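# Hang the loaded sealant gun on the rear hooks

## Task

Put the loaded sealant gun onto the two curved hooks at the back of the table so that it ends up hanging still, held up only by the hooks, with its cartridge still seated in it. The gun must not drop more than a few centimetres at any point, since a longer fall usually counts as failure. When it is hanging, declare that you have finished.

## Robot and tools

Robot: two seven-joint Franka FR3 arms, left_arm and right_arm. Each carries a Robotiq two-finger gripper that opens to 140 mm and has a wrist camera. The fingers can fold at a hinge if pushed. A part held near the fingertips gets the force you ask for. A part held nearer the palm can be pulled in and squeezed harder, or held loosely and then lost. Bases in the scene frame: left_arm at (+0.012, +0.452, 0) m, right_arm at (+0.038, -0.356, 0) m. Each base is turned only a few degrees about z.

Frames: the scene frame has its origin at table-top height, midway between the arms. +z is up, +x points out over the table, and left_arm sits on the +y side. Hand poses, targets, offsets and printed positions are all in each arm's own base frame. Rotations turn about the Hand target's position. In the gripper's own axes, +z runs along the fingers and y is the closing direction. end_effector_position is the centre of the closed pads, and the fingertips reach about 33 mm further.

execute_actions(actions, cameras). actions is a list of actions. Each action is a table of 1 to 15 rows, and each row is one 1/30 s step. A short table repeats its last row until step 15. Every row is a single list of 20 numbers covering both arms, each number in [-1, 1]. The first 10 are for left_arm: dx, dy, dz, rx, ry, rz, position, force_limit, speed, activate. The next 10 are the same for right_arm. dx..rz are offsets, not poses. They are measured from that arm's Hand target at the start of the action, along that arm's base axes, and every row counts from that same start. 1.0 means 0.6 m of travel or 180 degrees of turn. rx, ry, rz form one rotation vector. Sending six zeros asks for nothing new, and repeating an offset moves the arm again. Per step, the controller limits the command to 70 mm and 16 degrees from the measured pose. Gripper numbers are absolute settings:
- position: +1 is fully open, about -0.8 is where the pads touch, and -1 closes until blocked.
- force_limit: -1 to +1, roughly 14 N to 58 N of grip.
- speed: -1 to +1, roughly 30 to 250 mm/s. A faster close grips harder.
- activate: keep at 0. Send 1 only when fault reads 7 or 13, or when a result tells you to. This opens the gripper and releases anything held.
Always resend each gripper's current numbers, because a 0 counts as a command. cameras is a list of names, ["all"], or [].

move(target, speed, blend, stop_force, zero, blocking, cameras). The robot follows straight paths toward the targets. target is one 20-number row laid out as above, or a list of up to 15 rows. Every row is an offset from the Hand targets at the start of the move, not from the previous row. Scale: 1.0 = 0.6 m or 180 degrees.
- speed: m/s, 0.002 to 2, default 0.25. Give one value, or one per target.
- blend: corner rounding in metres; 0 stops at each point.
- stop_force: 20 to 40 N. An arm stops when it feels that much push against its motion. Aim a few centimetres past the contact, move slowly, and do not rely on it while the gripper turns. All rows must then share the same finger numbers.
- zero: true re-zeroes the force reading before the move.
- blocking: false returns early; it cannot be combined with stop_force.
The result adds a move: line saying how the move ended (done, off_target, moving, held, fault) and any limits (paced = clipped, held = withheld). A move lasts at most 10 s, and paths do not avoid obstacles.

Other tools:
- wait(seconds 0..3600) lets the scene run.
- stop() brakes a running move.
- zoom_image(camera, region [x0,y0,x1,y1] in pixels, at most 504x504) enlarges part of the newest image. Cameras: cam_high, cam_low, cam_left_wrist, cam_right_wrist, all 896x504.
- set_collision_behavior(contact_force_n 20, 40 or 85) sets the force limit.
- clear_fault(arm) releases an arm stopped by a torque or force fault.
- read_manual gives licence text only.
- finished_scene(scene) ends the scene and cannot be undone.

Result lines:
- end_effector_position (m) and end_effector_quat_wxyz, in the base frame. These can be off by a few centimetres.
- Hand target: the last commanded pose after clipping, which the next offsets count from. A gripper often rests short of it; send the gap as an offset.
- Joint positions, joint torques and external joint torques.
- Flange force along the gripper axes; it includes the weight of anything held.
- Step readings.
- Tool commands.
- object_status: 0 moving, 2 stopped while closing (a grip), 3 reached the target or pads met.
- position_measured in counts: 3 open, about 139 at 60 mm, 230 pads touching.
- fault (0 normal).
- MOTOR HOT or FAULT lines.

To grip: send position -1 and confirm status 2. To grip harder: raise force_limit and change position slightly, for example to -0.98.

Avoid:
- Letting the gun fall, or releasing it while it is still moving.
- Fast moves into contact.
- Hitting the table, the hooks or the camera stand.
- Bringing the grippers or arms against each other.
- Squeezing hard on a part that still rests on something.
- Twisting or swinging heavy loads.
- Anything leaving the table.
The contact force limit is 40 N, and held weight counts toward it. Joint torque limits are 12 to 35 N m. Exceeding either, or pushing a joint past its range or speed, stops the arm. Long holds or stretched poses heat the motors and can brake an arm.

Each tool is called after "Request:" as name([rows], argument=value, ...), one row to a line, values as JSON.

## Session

Success. Same recipe.

Request:
execute_actions(actions=[])

Request:
zoom_image(camera="cam_low", region=[90, 60, 340, 280])

Scene clock: 0.00 s.
left_arm: end_effector_position=(+0.3680, -0.2475, +0.1341) position_measured=3 object_status=3 fault=0 end_effector_quat_wxyz=(+0.188, +0.868, -0.431, -0.161) | right_arm: end_effector_position=(+0.5269, +0.3495, +0.2242) position_measured=3 object_status=3 fault=0 end_effector_quat_wxyz=(+0.059, -0.408, +0.910, -0.056)
Joint positions: left_arm=[-0.419 0.113 0.048 -2.171 -0.366 1.889 -0.833] | right_arm=[0.664 0.171 -0.024 -1.866 -0.153 2.122 1.444]
Joint velocities: within noise
Joint torques (N m): no reading
External joint torques (N m): no reading
Flange force (N): no reading
Hand target: left_arm +0.3680, -0.2475, +0.1341; +0.188, +0.868, -0.431, -0.161 | right_arm +0.5269, +0.3495, +0.2242; +0.059, -0.408, +0.910, -0.056
Tool commands: left_gripper/position=+1.0 left_gripper/force_limit=+1.0 left_gripper/speed=+1.0 left_gripper/activate=+0.0 right_gripper/position=+1.0 right_gripper/force_limit=+1.0 right_gripper/speed=+1.0 right_gripper/activate=+0.0

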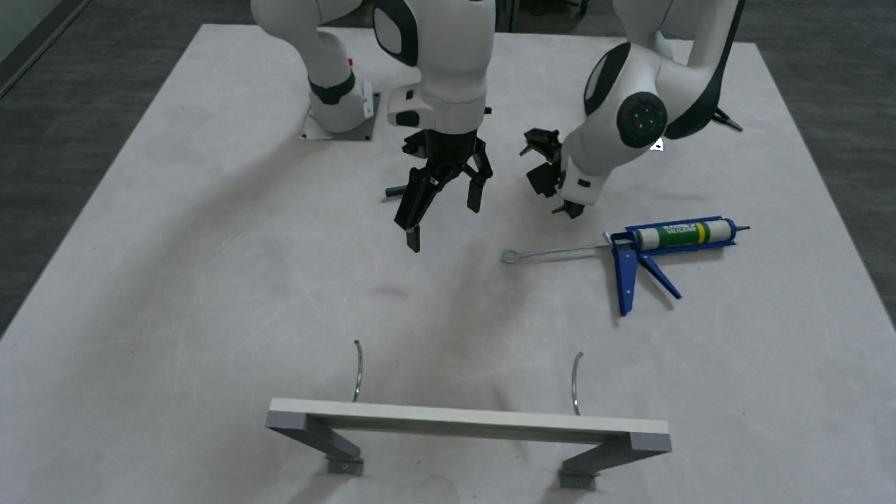

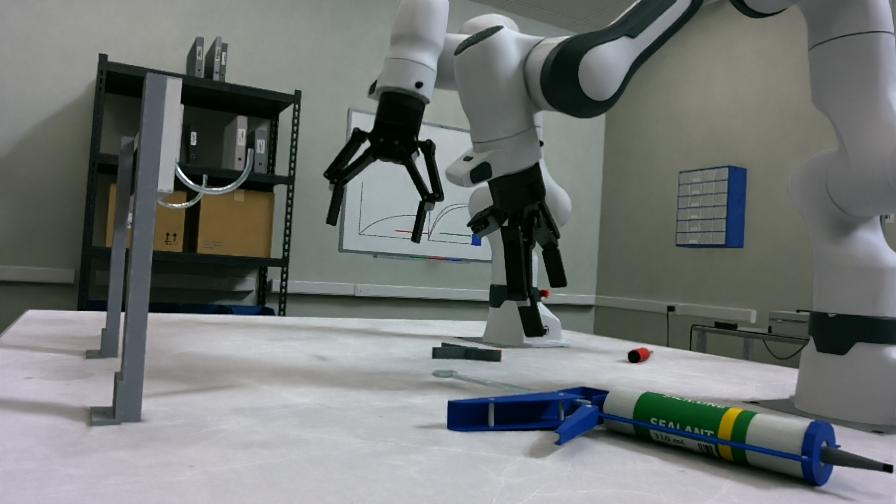

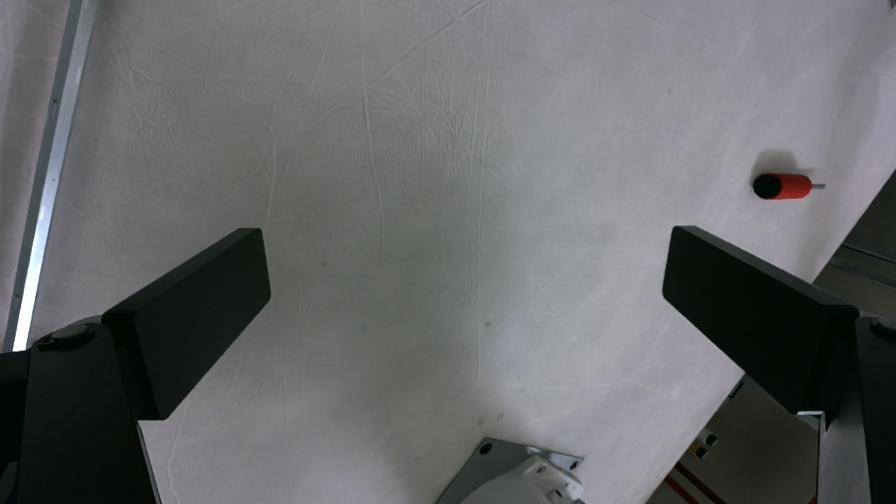

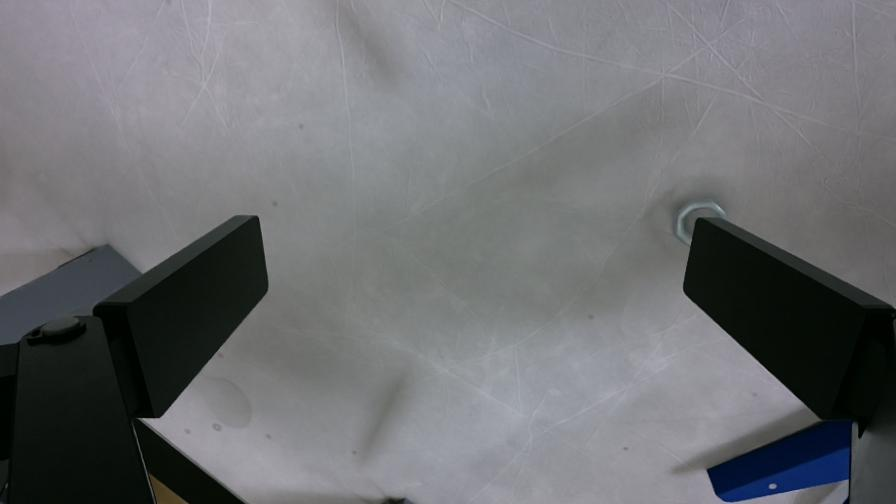

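Scaled by 2.016 from the camera's image (finer frame: 1280x720).

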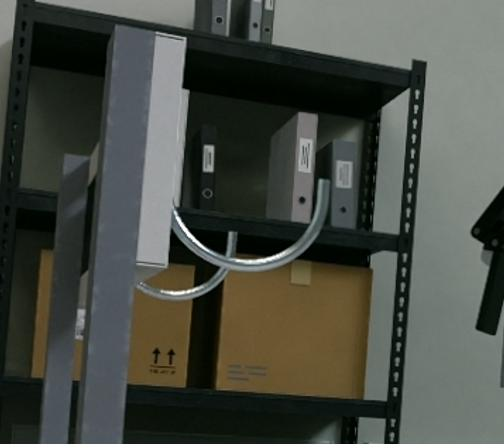

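Request:
move(target=[0.073,0.484,0.11,0.032,-0.157,-0.124,1,1,1,0,-0.4,-0.65,0.25,0,0,0,1,1,1,0], speed=0.4, cameras=["cam_high","cam_left_wrist"])

Scene clock: 11.30 s.
left_arm: end_effector_position=(+0.4113, +0.0426, +0.1996) position_measured=3 object_status=3 fault=0 end_effector_quat_wxyz=(+0.002, +0.793, -0.610, -0.001) | right_arm: end_effector_position=(+0.2873, -0.0390, +0.3738) position_measured=3 object_status=3 fault=0 end_effector_quat_wxyz=(+0.059, -0.404, +0.911, -0.055)
Joint positions: left_arm=[-0.275 -0.407 0.362 -2.521 0.163 2.128 -0.287] | right_arm=[0.462 -1.088 -0.301 -2.509 -0.36 1.577 1.015]
Joint velocities: left_arm=[0.002 0 0.001 0 0 0.001 0.006] | right_arm=[0 0 0 -0.001 -0.001 0 -0.004]
Joint torques (N m): left_arm=[-1.05 -16.45 -3.87 23.14 1.13 2.86 0.31] | right_arm=[1.35 4.39 6.85 22.92 0.23 2.35 -0.32]
External joint torques (N m): left_arm=[-0.93 -0.84 0.36 -0.71 0.49 0.24 0.31] | right_arm=[1.37 0.03 0.5 0.44 -0.29 -0.43 -0.3]
Flange force (N): left_arm=[-1.3 3.9 1.0] | right_arm=[-0.8 -0.2 -2.8]
Hand target: left_arm +0.4118, +0.0429, +0.2001; +0.000, +0.790, -0.613, +0.000 | right_arm +0.2869, -0.0405, +0.3742; +0.059, -0.408, +0.910, -0.056
Off the commanded pose: left_arm 0.001 m, 1 deg | right_arm 0.002 m, 0 deg.
move: done; limits=paced

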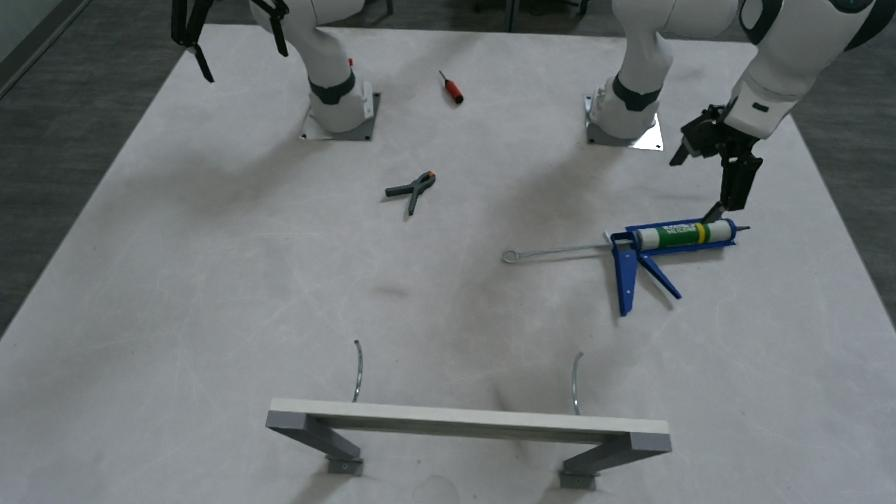

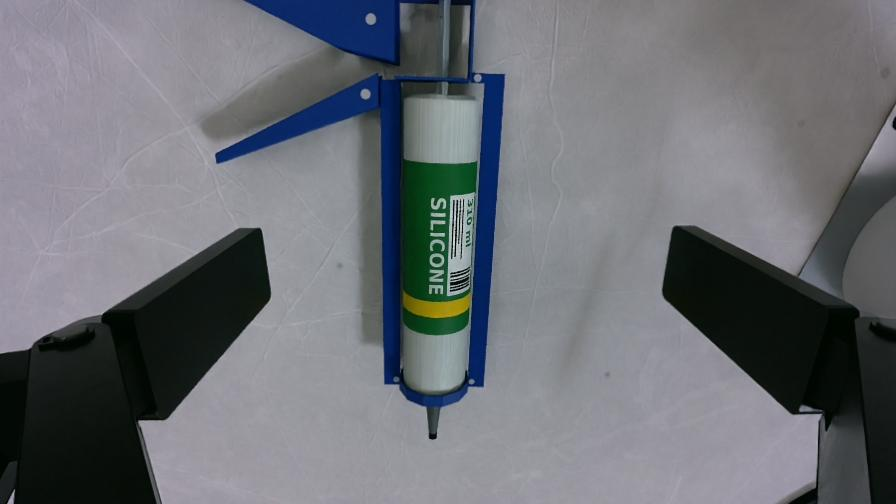

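Request:
move([
  [0.041,-0.033,-0.15,0,0,-0.01,0.34,0.2,-0.5,0,0,0,0,0,0,0,1,1,1,0],
  [0.041,-0.033,-0.2635,0,0,-0.01,0.34,0.2,-0.5,0,0,0,0,0,0,0,1,1,1,0],
], blend=0.02, speed=0.2, cameras=["cam_left_wrist"])

Scene clock: 18.13 s.
left_arm: end_effector_position=(+0.4347, +0.0236, +0.0423) position_measured=86 object_status=3 fault=0 end_effector_quat_wxyz=(+0.001, +0.782, -0.624, -0.002) | right_arm: end_effector_position=(+0.2872, -0.0390, +0.3737) position_measured=3 object_status=3 fault=0 end_effector_quat_wxyz=(+0.059, -0.405, +0.911, -0.055)
Joint positions: left_arm=[-0.349 -0.003 0.403 -2.608 0.003 2.602 -0.172] | right_arm=[0.462 -1.088 -0.301 -2.509 -0.36 1.577 1.014]
Joint velocities: left_arm=[0 0 -0.001 -0.001 0.001 0.002 0.007] | right_arm=[within noise]
Joint torques (N m): left_arm=[-0.75 -23.03 -0.44 19.22 -0.07 3.34 0.19] | right_arm=[0.9 4.48 7.06 22.92 0.35 2.38 -0.34]
External joint torques (N m): left_arm=[-0.69 1.04 -0.34 0.34 -0.46 0.73 0.19] | right_arm=[0.84 -0.06 0.68 0.52 -0.18 -0.4 -0.32]
Flange force (N): left_arm=[1.6 -4.6 6.5] | right_arm=[-0.4 0.3 -3.0]
Hand target: left_arm +0.4364, +0.0231, +0.0420; +0.000, +0.780, -0.626, +0.000 | right_arm +0.2869, -0.0405, +0.3742; +0.059, -0.408, +0.910, -0.056
Off the commanded pose: left_arm 0.002 m, 0 deg | right_arm 0.002 m, 0 deg.
move: done

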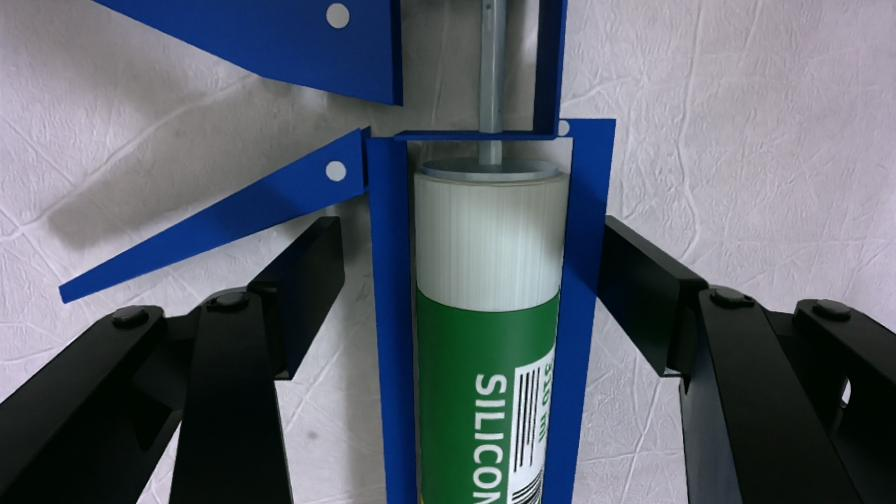

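Request:
move([
  [0,0,0.06,0,0,0,0.34,0.2,-0.5,0,0,0,0,0,0,0,1,1,1,0],
  [-0.012,-0.003,0.05,0,0,0,0.34,0.2,-0.5,0,0,0,0,0,0,0,1,1,1,0],
  [-0.012,-0.003,0,0,0,0,0.34,0.2,-0.5,0,0,0,0,0,0,0,1,1,1,0],
], speed=0.15, cameras=["cam_left_wrist"])

Scene clock: 21.67 s.
left_arm: end_effector_position=(+0.4289, +0.0219, +0.0428) position_measured=86 object_status=3 fault=0 end_effector_quat_wxyz=(+0.000, +0.782, -0.624, +0.000) | right_arm: end_effector_position=(+0.2872, -0.0390, +0.3737) position_measured=3 object_status=3 fault=0 end_effector_quat_wxyz=(+0.059, -0.405, +0.911, -0.055)
Joint positions: left_arm=[-0.347 -0.022 0.401 -2.631 0.018 2.61 -0.186] | right_arm=[0.462 -1.088 -0.301 -2.509 -0.36 1.577 1.014]
Joint velocities: left_arm=[-0.001 0 0 0 -0.001 0.001 0.006] | right_arm=[within noise]
Joint torques (N m): left_arm=[-0.92 -22.28 -0.82 18.55 -0.18 2.97 0.32] | right_arm=[0.91 4.56 7.09 22.92 0.34 2.37 -0.32]
External joint torques (N m): left_arm=[-0.91 1 -0.57 -0.18 -0.57 0.37 0.32] | right_arm=[0.84 0.06 0.62 0.54 -0.18 -0.41 -0.31]
Flange force (N): left_arm=[1.7 -3.6 6.1] | right_arm=[-0.7 -0.1 -3.0]
Hand target: left_arm +0.4292, +0.0213, +0.0420; +0.000, +0.780, -0.626, +0.000 | right_arm +0.2869, -0.0405, +0.3742; +0.059, -0.408, +0.910, -0.056
Off the commanded pose: left_arm 0.001 m, 0 deg | right_arm 0.002 m, 0 deg.
move: done

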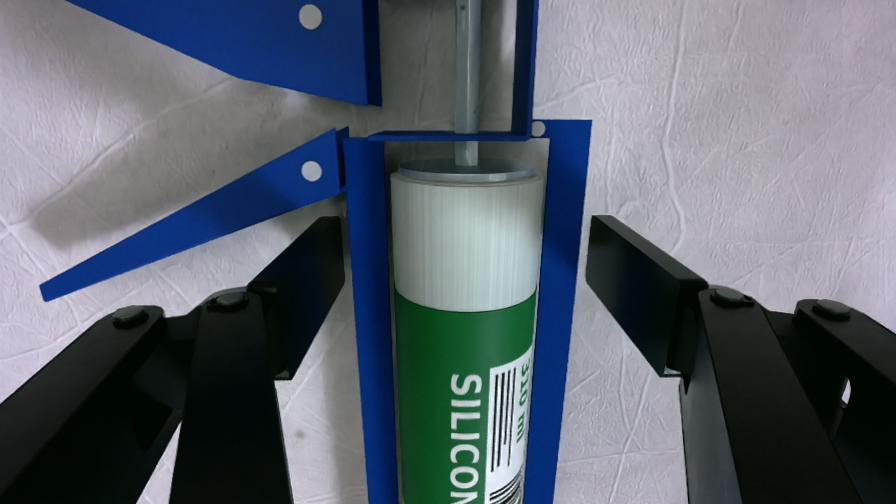

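Request:
move(target=[0,0,0,0,0,0,-1,-0.5,-1,0,0,0,0,0,0,0,1,1,1,0], cameras=[])

Request:
wait(seconds=0.8, cameras=["cam_left_wrist"])

Scene clock: 23.17 s.
left_arm: end_effector_position=(+0.4296, +0.0220, +0.0430) position_measured=109 object_status=0 fault=0 end_effector_quat_wxyz=(+0.000, +0.781, -0.624, +0.000) | right_arm: end_effector_position=(+0.2872, -0.0390, +0.3737) position_measured=3 object_status=3 fault=0 end_effector_quat_wxyz=(+0.059, -0.405, +0.911, -0.055)
Joint positions: left_arm=[-0.347 -0.022 0.401 -2.631 0.017 2.611 -0.184] | right_arm=[0.462 -1.088 -0.301 -2.509 -0.36 1.577 1.014]
Joint torques (N m): left_arm=[-0.91 -21.6 -0.92 18.31 -0.16 2.86 0.22] | right_arm=[0.89 4.54 7.09 22.92 0.34 2.37 -0.37]
External joint torques (N m): left_arm=[-0.8 1.72 -0.57 -0.45 -0.55 0.24 0.22] | right_arm=[0.85 0.06 0.68 0.53 -0.18 -0.41 -0.35]
Flange force (N): left_arm=[1.9 -4.5 7.7] | right_arm=[-0.7 0.0 -3.1]
Hand target: left_arm +0.4292, +0.0213, +0.0420; +0.000, +0.780, -0.626, +0.000 | right_arm +0.2869, -0.0405, +0.3742; +0.059, -0.408, +0.910, -0.056
Off the commanded pose: left_arm 0.001 m, 0 deg | right_arm 0.002 m, 0 deg.
move: done

Scene clock: 23.97 s.
left_arm: end_effector_position=(+0.4296, +0.0220, +0.0430) position_measured=109 object_status=2 fault=0 end_effector_quat_wxyz=(+0.000, +0.781, -0.624, +0.000) | right_arm: end_effector_position=(+0.2872, -0.0390, +0.3737) position_measured=3 object_status=3 fault=0 end_effector_quat_wxyz=(+0.059, -0.405, +0.911, -0.055)
Joint positions: left_arm=[-0.347 -0.022 0.401 -2.631 0.017 2.611 -0.184] | right_arm=[0.462 -1.088 -0.301 -2.509 -0.36 1.577 1.014]
Joint torques (N m): left_arm=[-0.89 -21.61 -0.92 18.33 -0.14 2.83 0.23] | right_arm=[0.89 4.51 7.06 22.97 0.34 2.36 -0.34]
External joint torques (N m): left_arm=[-0.92 1.63 -0.69 -0.39 -0.52 0.23 0.23] | right_arm=[0.85 0 0.69 0.61 -0.19 -0.41 -0.33]
Flange force (N): left_arm=[2.2 -4.4 7.4] | right_arm=[-0.6 0.0 -3.3]
Hand target: left_arm +0.4292, +0.0213, +0.0420; +0.000, +0.780, -0.626, +0.000 | right_arm +0.2869, -0.0405, +0.3742; +0.059, -0.408, +0.910, -0.056
Tool commands: left_gripper/position=-1.0 left_gripper/force_limit=-0.5 left_gripper/speed=-1.0 left_gripper/activate=+0.0 right_gripper/position=+1.0 right_gripper/force_limit=+1.0 right_gripper/speed=+1.0 right_gripper/activate=+0.0
Off the commanded pose: left_arm 0.001 m, 0 deg | right_arm 0.002 m, 0 deg.
wait: 0.80 s; at rest by 0.17 s

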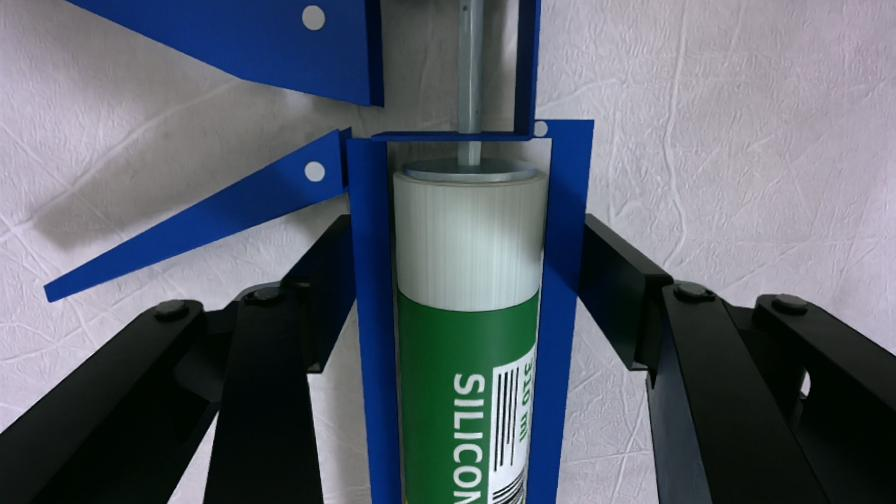

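Request:
move([
  [0.07,0,0.6,0,0,0,-1,-0.5,-1,0,0,0,0,0,0,0,1,1,1,0],
  [0.151,-0.286,0.63,0,0,-0.5,-1,-0.5,-1,0,0,0,0,0,0,0,1,1,1,0],
  [0.208,-0.544,0.663,0,0,0.944,-1,-0.5,-1,0,0,0,0,0,0,0,1,1,1,0],
], speed=[0.25,0.35,0.35], blend=0.1, cameras=["cam_left_wrist","cam_high"])

Scene clock: 35.00 s.
left_arm: end_effector_position=(+0.5529, -0.3052, +0.4331) position_measured=109 object_status=2 fault=0 end_effector_quat_wxyz=(-0.007, +0.690, +0.724, -0.001) | right_arm: end_effector_position=(+0.2872, -0.0390, +0.3737) position_measured=3 object_status=3 fault=0 end_effector_quat_wxyz=(+0.059, -0.405, +0.911, -0.055)
Joint positions: left_arm=[-0.597 0.349 0.13 -1.042 -0.044 1.375 2.61] | right_arm=[0.462 -1.088 -0.301 -2.509 -0.36 1.577 1.014]
Joint velocities: left_arm=[0 -0.001 -0.002 0 -0.001 0 0.005] | right_arm=[within noise]
Joint torques (N m): left_arm=[0.1 -45.35 0.67 26.56 0.9 2.72 0.33] | right_arm=[0.88 4.49 7.1 22.9 0.34 2.36 -0.36]
External joint torques (N m): left_arm=[-0.09 -3.79 -0.94 4 -0.03 0.26 0.33] | right_arm=[0.86 0.07 0.73 0.46 -0.18 -0.42 -0.35]
Flange force (N): left_arm=[0.0 0.0 0.0] | right_arm=[-0.6 0.2 -3.0]
Hand target: left_arm +0.5540, -0.3051, +0.4398; +0.000, +0.692, +0.722, +0.000 | right_arm +0.2869, -0.0405, +0.3742; +0.059, -0.408, +0.910, -0.056
Off the commanded pose: left_arm 0.007 m, 1 deg | right_arm 0.002 m, 0 deg.
move: off_target (left_arm)
Images, in order (width x height): cam_high 896x504, cam_left_wrist 896x504.

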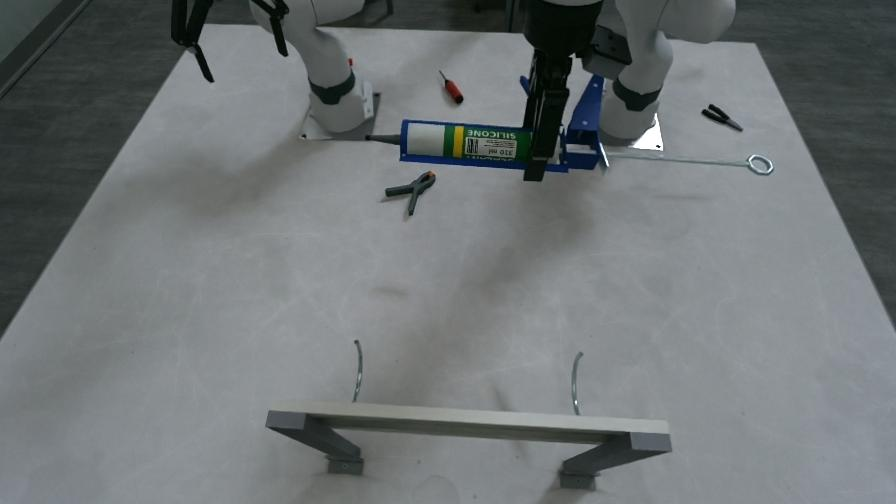

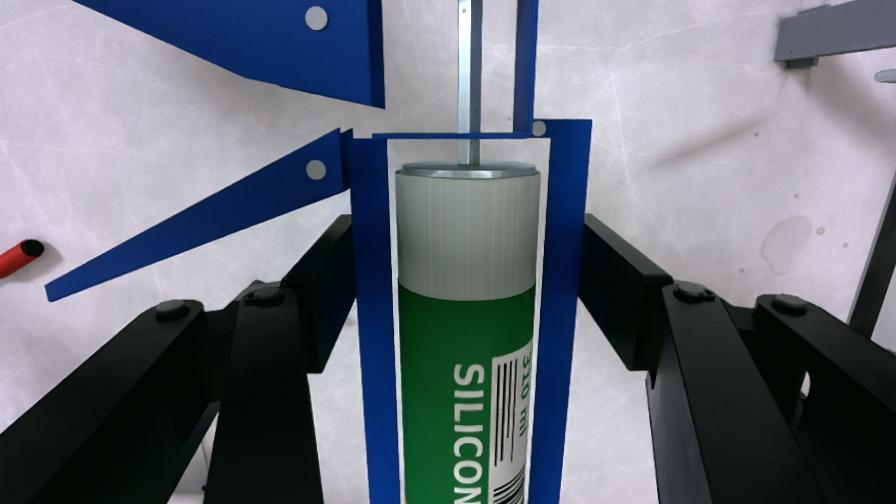

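Request:
move(target=[0.127,-0.193,0.025,0.0214,-0.4895,0,-1,-0.5,-1,0,0,0,0,0,0,0,1,1,1,0], speed=0.25, cameras=["cam_left_wrist","cam_high","cam_low"])

Scene clock: 44.20 s.
left_arm: end_effector_position=(+0.6292, -0.4212, +0.4406) position_measured=109 object_status=2 fault=0 end_effector_quat_wxyz=(+0.473, +0.506, +0.521, +0.499) | right_arm: end_effector_position=(+0.2872, -0.0390, +0.3737) position_measured=3 object_status=3 fault=0 end_effector_quat_wxyz=(+0.059, -0.405, +0.911, -0.055)
Joint positions: left_arm=[-0.797 0.083 -0.067 -2.04 1.914 2.154 0.948] | right_arm=[0.462 -1.088 -0.301 -2.509 -0.36 1.577 1.014]
Joint velocities: left_arm=[0.001 0 0 0.001 0.001 0 -0.007] | right_arm=[within noise]
Joint torques (N m): left_arm=[-0.98 -40.33 -0.75 29.17 2.51 -3.22 0.18] | right_arm=[0.9 4.53 7.09 22.95 0.33 2.37 -0.37]
External joint torques (N m): left_arm=[-1.2 -4.9 -0.82 4.24 2.13 -1.79 0.08] | right_arm=[0.86 0.02 0.66 0.57 -0.2 -0.4 -0.35]
Flange force (N): left_arm=[-1.3 5.1 -1.7] | right_arm=[-0.6 0.0 -3.1]
Hand target: left_arm +0.6302, -0.4209, +0.4548; +0.481, +0.497, +0.519, +0.503 | right_arm +0.2869, -0.0405, +0.3742; +0.059, -0.408, +0.910, -0.056
Off the commanded pose: left_arm 0.014 m, 1 deg | right_arm 0.002 m, 0 deg.
move: off_target (left_arm)
Images, in order (width x height): cam_high 896x504, cam_low 896x504, cam_left_wrist 896x504.

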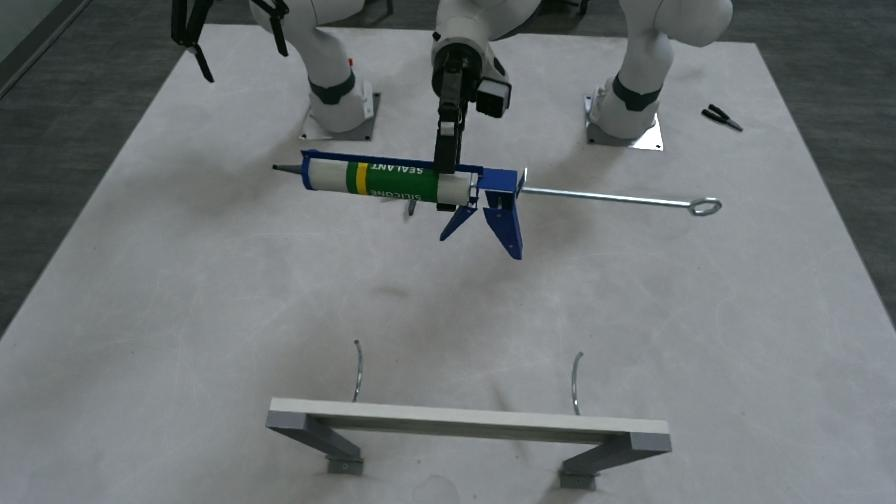

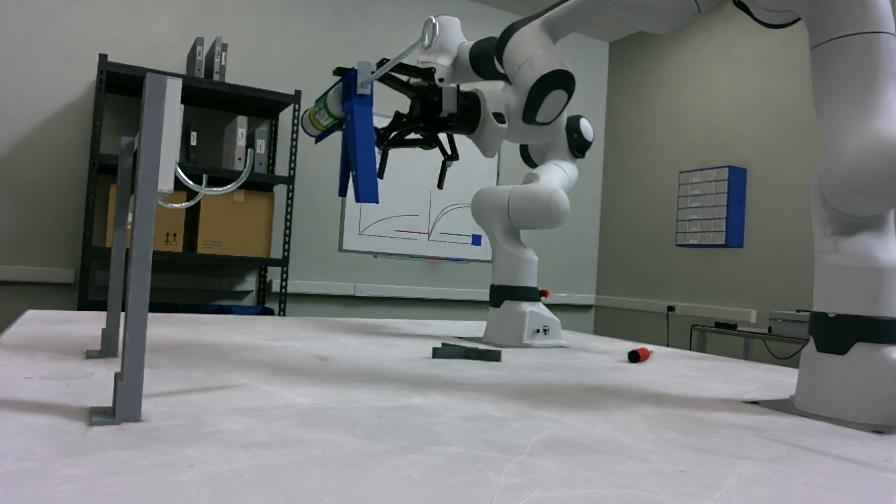

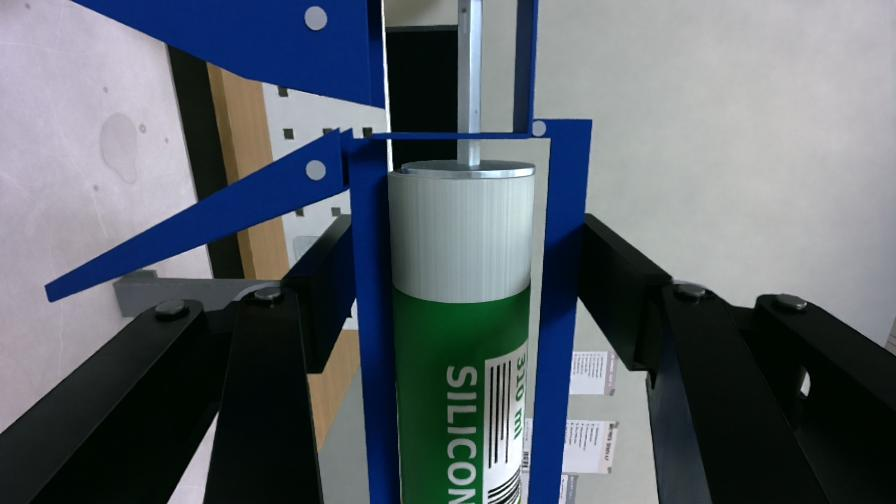

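Request:
move(target=[0.376,0.019,-0.025,0,0,0.006,-1,-0.5,-1,0,0,0,0,0,0,0,1,1,1,0], speed=0.15, cameras=["cam_high","cam_low"])

Request:
zoom_image(camera="cam_low", region=[90, 20, 390, 260])

Scene clock: 49.70 s.
left_arm: end_effector_position=(+0.8547, -0.4112, +0.4215) position_measured=109 object_status=2 fault=0 end_effector_quat_wxyz=(+0.472, +0.498, +0.527, +0.501) | right_arm: end_effector_position=(+0.2872, -0.0390, +0.3737) position_measured=3 object_status=3 fault=0 end_effector_quat_wxyz=(+0.059, -0.405, +0.911, -0.055)
Joint positions: left_arm=[-0.606 0.629 0.033 -1.303 1.932 2.455 1.056] | right_arm=[0.462 -1.088 -0.301 -2.509 -0.36 1.577 1.014]
Joint velocities: left_arm=[0 -0.002 0.001 0 0.001 0.001 0.01] | right_arm=[within noise]
Joint torques (N m): left_arm=[-0.9 -58.58 0.83 31.64 0.06 -2.18 0.4] | right_arm=[0.88 4.48 7.07 22.92 0.34 2.37 -0.35]
External joint torques (N m): left_arm=[-0.9 -5.93 0.51 5.79 0.61 -1.03 0.3] | right_arm=[0.88 0.13 0.71 0.41 -0.18 -0.42 -0.33]
Flange force (N): left_arm=[-6.3 8.4 6.0] | right_arm=[-0.8 0.1 -2.8]
Hand target: left_arm +0.8558, -0.4095, +0.4398; +0.476, +0.492, +0.523, +0.508 | right_arm +0.2869, -0.0405, +0.3742; +0.059, -0.408, +0.910, -0.056
Off the commanded pose: left_arm 0.019 m, 1 deg | right_arm 0.002 m, 0 deg.
move: off_target (left_arm)

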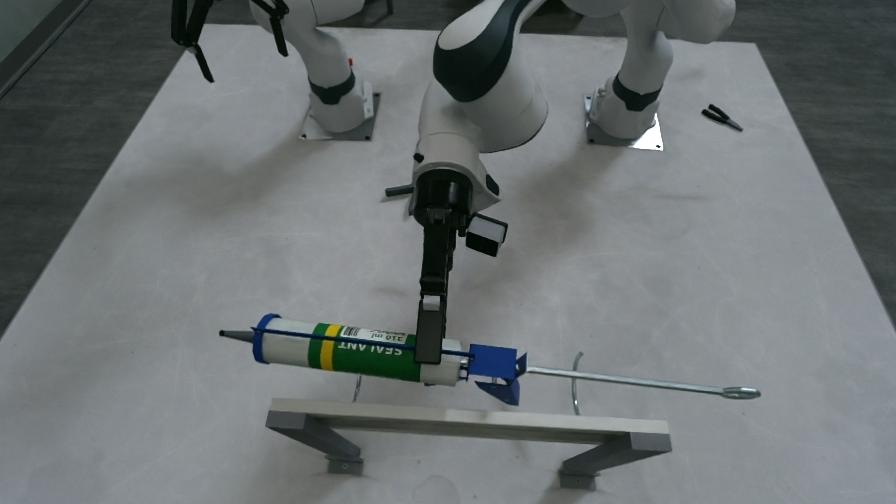

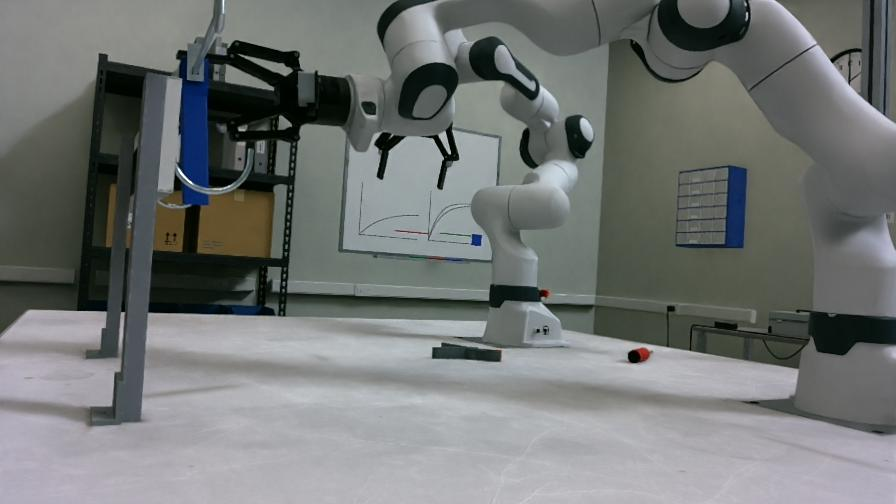

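Scaled by 1.680 from the camera's image (finer frame: 1280x720).

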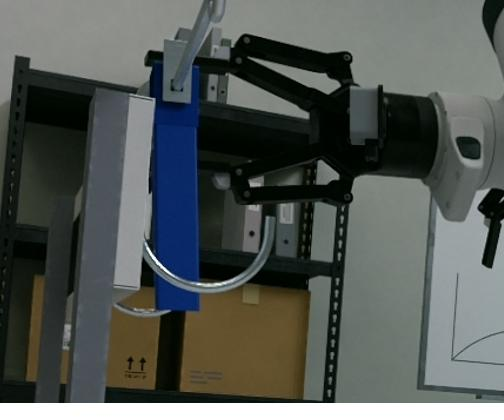

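Request:
move([
  [0,0,0,0,0,0.0155,-1,-0.5,-1,0,0,0,0,0,0,0,1,1,1,0],
  [0,0,-0.15,-0.039,-0.002,0.0155,-1,-0.5,-1,0,0,0,0,0,0,0,1,1,1,0],
], speed=0.1, blend=0.01, cameras=["cam_high","cam_low"])

Request:
zoom_image(camera="cam_low", region=[90, 20, 390, 260])

Scene clock: 56.47 s.
left_arm: end_effector_position=(+0.8532, -0.4114, +0.3283) position_measured=109 object_status=2 fault=0 end_effector_quat_wxyz=(+0.485, +0.459, +0.567, +0.482) | right_arm: end_effector_position=(+0.2872, -0.0390, +0.3737) position_measured=3 object_status=3 fault=0 end_effector_quat_wxyz=(+0.059, -0.405, +0.911, -0.055)
Joint positions: left_arm=[-0.644 0.739 0.049 -1.325 1.982 2.357 0.811] | right_arm=[0.462 -1.088 -0.301 -2.509 -0.36 1.577 1.014]
Joint velocities: left_arm=[0.001 -0.001 0 0 0 -0.001 -0.006] | right_arm=[within noise]
Joint torques (N m): left_arm=[-0.99 -60.91 1.77 30.35 1.36 -3.12 0.12] | right_arm=[0.89 4.49 7.08 22.9 0.33 2.37 -0.36]
External joint torques (N m): left_arm=[-1.21 -6.38 0.73 5.03 1.64 -1.69 0.02] | right_arm=[0.81 -0.08 0.69 0.6 -0.2 -0.39 -0.34]
Flange force (N): left_arm=[-1.9 5.5 -0.7] | right_arm=[-0.3 0.2 -3.1]
Hand target: left_arm +0.8558, -0.4095, +0.3498; +0.494, +0.447, +0.564, +0.488 | right_arm +0.2869, -0.0405, +0.3742; +0.059, -0.408, +0.910, -0.056
Off the commanded pose: left_arm 0.022 m, 2 deg | right_arm 0.002 m, 0 deg.
move: off_target (left_arm)

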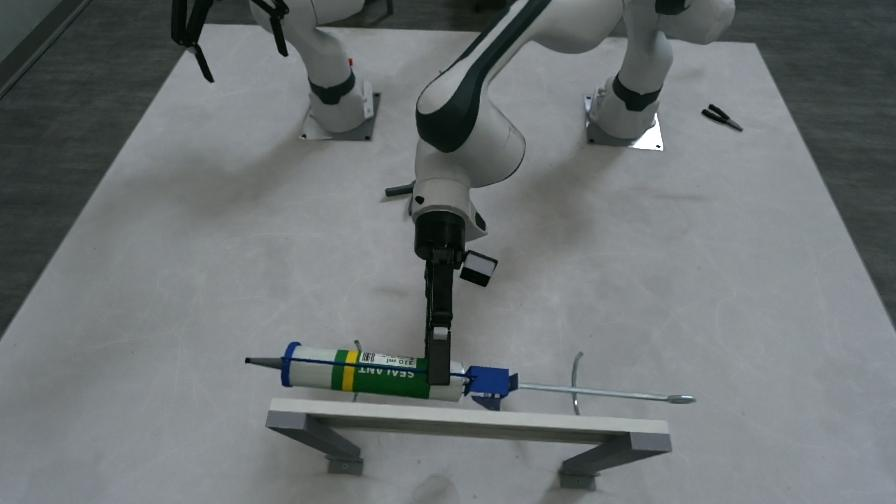

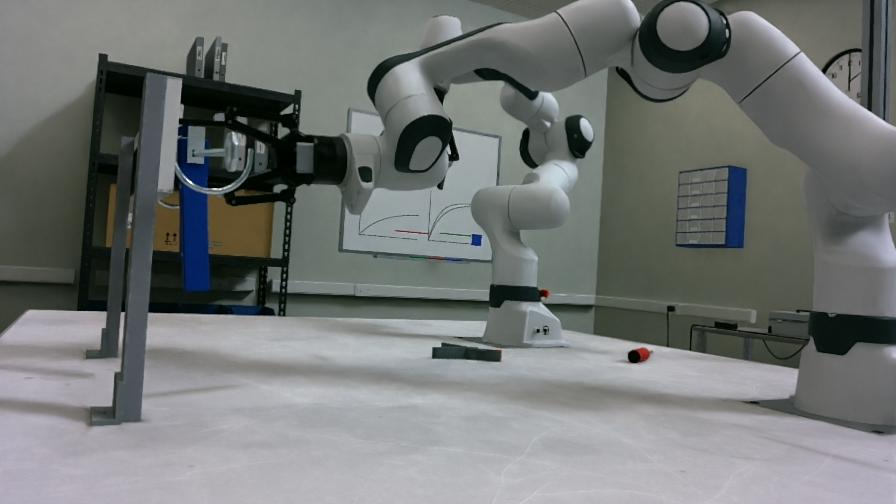

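Scaled by 1.680 from the camera's image (finer frame: 1280x720).

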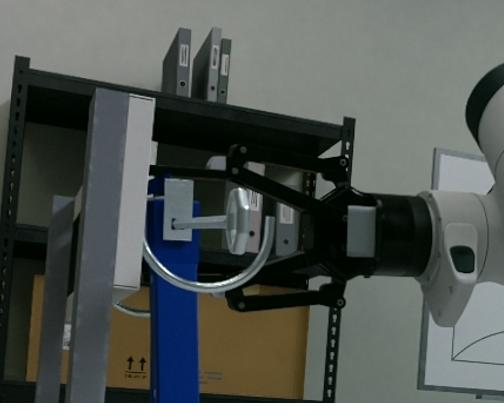

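Request:
move(target=[-0.008,0,-0.05,0,0,0,-1,-0.5,-1,0,0,0,0,0,0,0,1,1,1,0], speed=0.1)

Request:
move(target=[0,0,-0.13,0,0,0,-1,-0.5,-1,0,0,0,0,0,0,0,1,1,1,0], speed=0.04, stop_force=20, cameras=["cam_low","cam_high","cam_left_wrist"])

Request:
zoom_image(camera="cam_low", region=[90, 60, 340, 280])

Scene clock: 60.40 s.
left_arm: end_effector_position=(+0.8476, -0.4110, +0.2971) position_measured=109 object_status=2 fault=0 end_effector_quat_wxyz=(+0.485, +0.459, +0.567, +0.482) | right_arm: end_effector_position=(+0.2872, -0.0390, +0.3737) position_measured=3 object_status=3 fault=0 end_effector_quat_wxyz=(+0.059, -0.405, +0.911, -0.055)
Joint positions: left_arm=[-0.665 0.764 0.067 -1.353 2.011 2.336 0.747] | right_arm=[0.462 -1.088 -0.301 -2.509 -0.36 1.577 1.014]
Joint velocities: left_arm=[0 0.001 0.001 0 0.001 0 -0.005] | right_arm=[within noise]
Joint torques (N m): left_arm=[-0.95 -60.95 2.24 30.09 1.29 -3.39 0.02] | right_arm=[0.88 4.54 7.09 22.92 0.34 2.36 -0.34]
External joint torques (N m): left_arm=[-1.35 -6.62 0.64 5.31 1.53 -1.83 -0.08] | right_arm=[0.88 0.01 0.72 0.51 -0.18 -0.42 -0.32]
Flange force (N): left_arm=[-2.6 5.8 -0.4] | right_arm=[-0.6 0.3 -3.1]
Hand target: left_arm +0.8510, -0.4095, +0.3198; +0.494, +0.447, +0.564, +0.488 | right_arm +0.2869, -0.0405, +0.3742; +0.059, -0.408, +0.910, -0.056
Off the commanded pose: left_arm 0.023 m, 2 deg | right_arm 0.002 m, 0 deg.
move: off_target (left_arm)

Scene clock: 66.93 s.
left_arm: end_effector_position=(+0.8531, -0.4105, +0.2903) position_measured=109 object_status=2 fault=0 end_effector_quat_wxyz=(+0.502, +0.438, +0.555, +0.498) | right_arm: end_effector_position=(+0.2872, -0.0390, +0.3737) position_measured=3 object_status=3 fault=0 end_effector_quat_wxyz=(+0.059, -0.405, +0.911, -0.055)
Joint positions: left_arm=[-0.599 0.813 -0.04 -1.333 2.127 2.225 0.693] | right_arm=[0.462 -1.088 -0.301 -2.509 -0.36 1.577 1.014]
Joint velocities: left_arm=[0.015 0 -0.022 -0.002 0.011 -0.007 0.004] | right_arm=[within noise]
Joint torques (N m): left_arm=[1.7 -43.06 -2.25 16.32 -2.2 0.66 -0.59] | right_arm=[0.86 4.52 7.06 22.91 0.34 2.36 -0.33]
External joint torques (N m): left_arm=[1.5 12.23 -1.59 -8.42 -2.23 2.45 -0.69] | right_arm=[0.81 0 0.69 0.51 -0.18 -0.41 -0.31]
Flange force (N): left_arm=[3.3 -13.4 0.0] | right_arm=[-0.5 0.2 -3.0]
Hand target: left_arm +0.8501, -0.4090, +0.2611; +0.494, +0.447, +0.564, +0.488 (not the last commanded pose) | right_arm +0.2869, -0.0405, +0.3742; +0.059, -0.408, +0.910, -0.056
Off the commanded pose: left_arm 0.048 m, 2 deg | right_arm 0.002 m, 0 deg.
move: moving (left_arm; stop_force had ended the path; no rest since)
Images, in order (width x height): cam_high 896x504, cam_low 896x504, cam_left_wrist 896x504.

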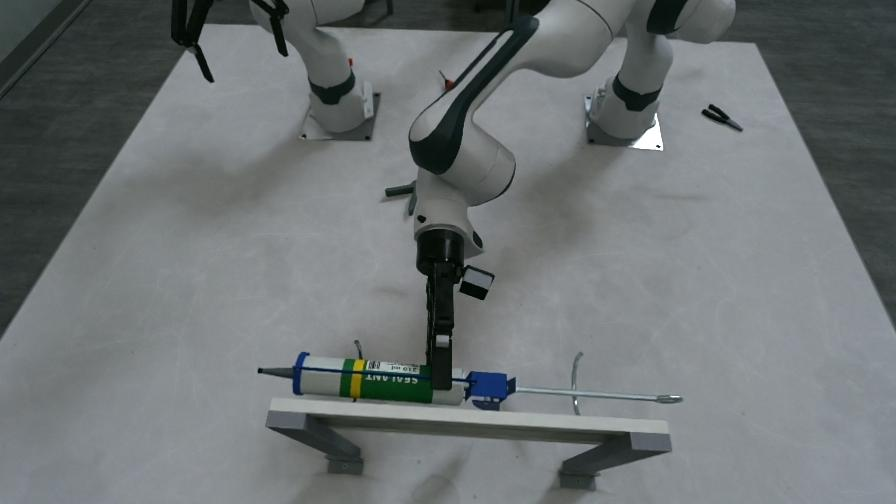

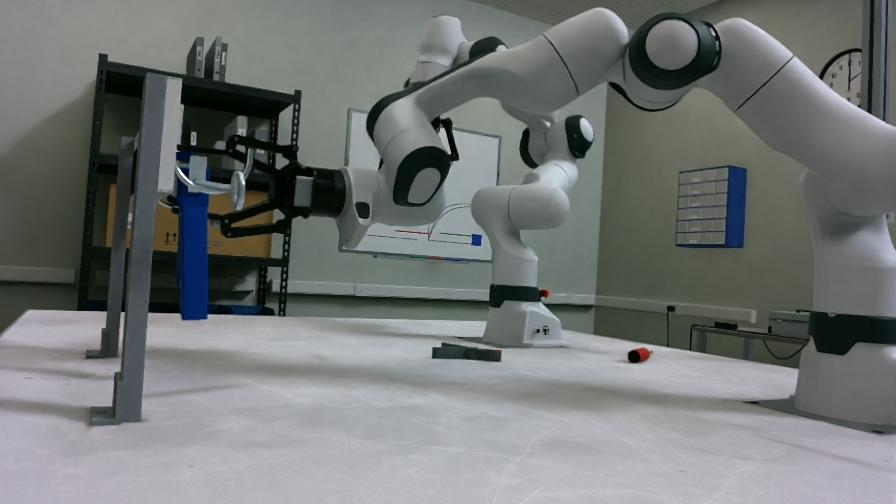

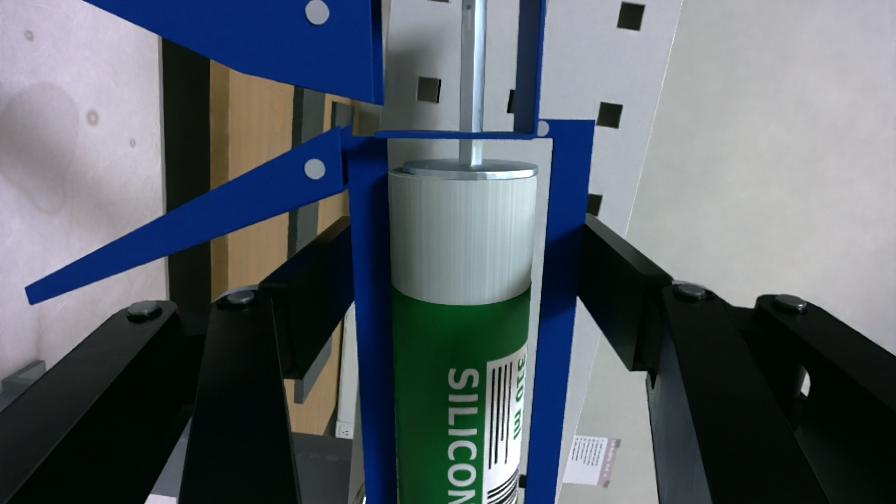

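Scaled by 2.016 from the camera's image (finer frame: 1280x720).

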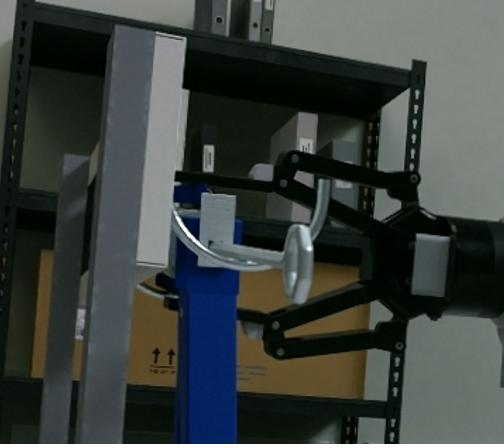

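Request:
move(target=[0,0,0.04,0,0,0,-1,-0.5,-1,0,0,0,0,0,0,0,1,1,1,0], speed=0.04, cameras=["cam_low"])

Scene clock: 69.73 s.
left_arm: end_effector_position=(+0.8510, -0.4098, +0.2904) position_measured=109 object_status=2 fault=0 end_effector_quat_wxyz=(+0.496, +0.446, +0.560, +0.491) | right_arm: end_effector_position=(+0.2872, -0.0390, +0.3737) position_measured=3 object_status=3 fault=0 end_effector_quat_wxyz=(+0.059, -0.405, +0.911, -0.055)
Joint positions: left_arm=[-0.578 0.795 -0.065 -1.349 2.118 2.242 0.717] | right_arm=[0.462 -1.088 -0.301 -2.509 -0.36 1.577 1.014]
Joint torques (N m): left_arm=[0.57 -52.64 -2.7 22.5 -1.21 -0.97 -0.14] | right_arm=[0.91 4.53 7.09 22.9 0.35 2.37 -0.33]
External joint torques (N m): left_arm=[0.37 2.3 -1.46 -2.24 -1.23 0.72 -0.24] | right_arm=[0.84 0.01 0.69 0.48 -0.18 -0.41 -0.31]
Flange force (N): left_arm=[1.3 -1.4 -2.4] | right_arm=[-0.5 0.2 -2.9]
Hand target: left_arm +0.8501, -0.4090, +0.2851; +0.494, +0.447, +0.564, +0.488 | right_arm +0.2869, -0.0405, +0.3742; +0.059, -0.408, +0.910, -0.056
Off the commanded pose: left_arm 0.005 m, 1 deg | right_arm 0.002 m, 0 deg.
move: off_target (left_arm)

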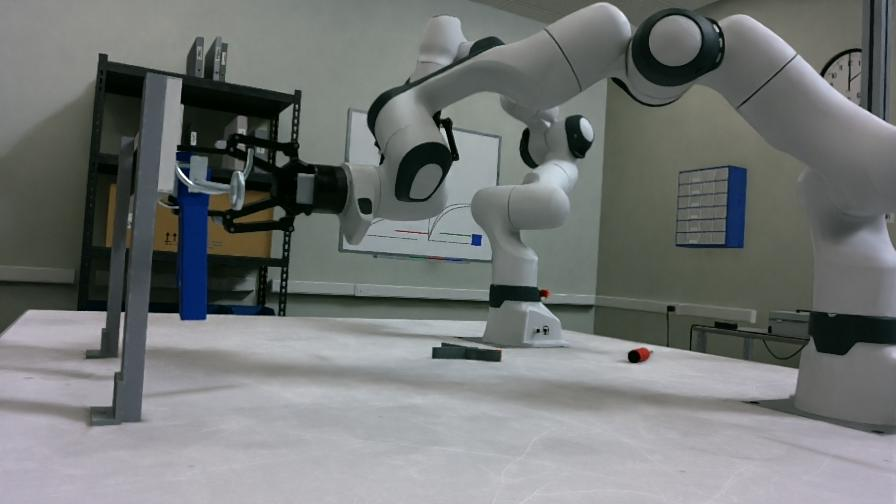

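Request:
move(target=[0,0,0,0,0,0,0.3,-0.5,-1,0,0,0,0,0,0,0,1,1,1,0], cameras=["cam_high","cam_low","cam_left_wrist"])

Request:
zoom_image(camera="cam_low", region=[90, 60, 340, 280])

Scene clock: 71.07 s.
left_arm: end_effector_position=(+0.8503, -0.4097, +0.2878) position_measured=91 object_status=0 fault=0 end_effector_quat_wxyz=(+0.495, +0.447, +0.562, +0.489) | right_arm: end_effector_position=(+0.2872, -0.0390, +0.3737) position_measured=3 object_status=3 fault=0 end_effector_quat_wxyz=(+0.059, -0.405, +0.911, -0.055)
Joint positions: left_arm=[-0.575 0.795 -0.069 -1.352 2.116 2.244 0.718] | right_arm=[0.462 -1.088 -0.301 -2.509 -0.36 1.577 1.014]
Joint torques (N m): left_arm=[0.58 -53.7 -2.61 23.99 -0.43 -1.34 0.1] | right_arm=[0.91 4.54 7.05 22.95 0.34 2.36 -0.35]
External joint torques (N m): left_arm=[0.55 1.39 -1.17 -0.83 -0.45 0.32 0] | right_arm=[0.91 0.05 0.7 0.6 -0.18 -0.4 -0.34]
Flange force (N): left_arm=[-1.1 -1.1 1.2] | right_arm=[-0.8 -0.1 -3.3]
Hand target: left_arm +0.8501, -0.4091, +0.2851; +0.494, +0.447, +0.564, +0.488 | right_arm +0.2869, -0.0405, +0.3742; +0.059, -0.408, +0.910, -0.056
Off the commanded pose: left_arm 0.003 m, 0 deg | right_arm 0.002 m, 0 deg.
move: done

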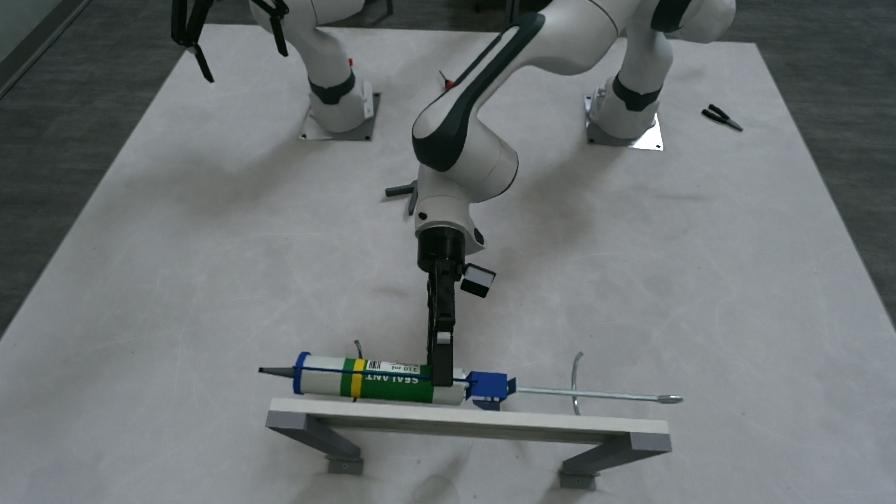

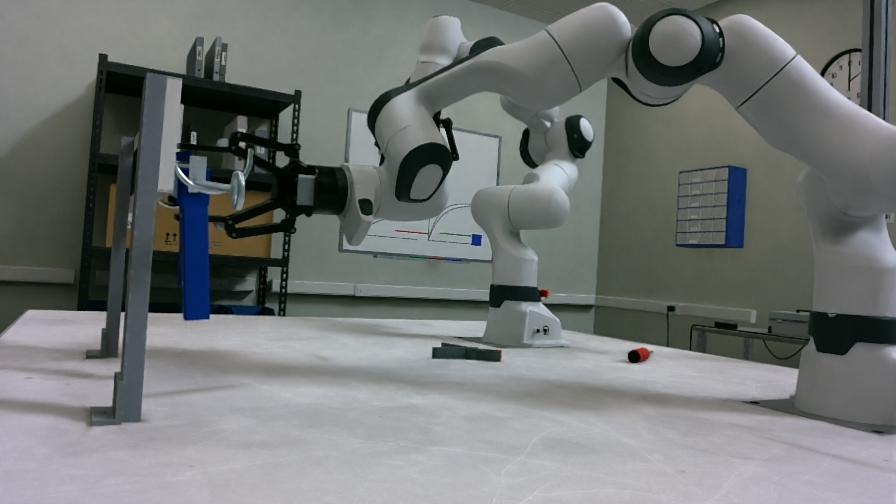

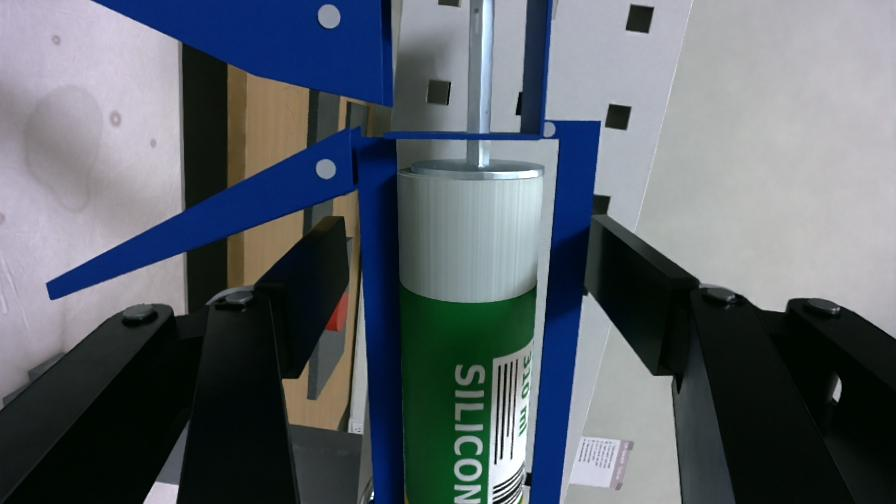

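Scaled by 2.016 from the camera's image (finer frame: 1280x720).

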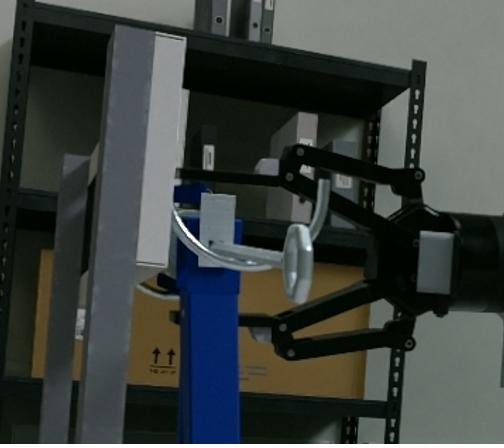

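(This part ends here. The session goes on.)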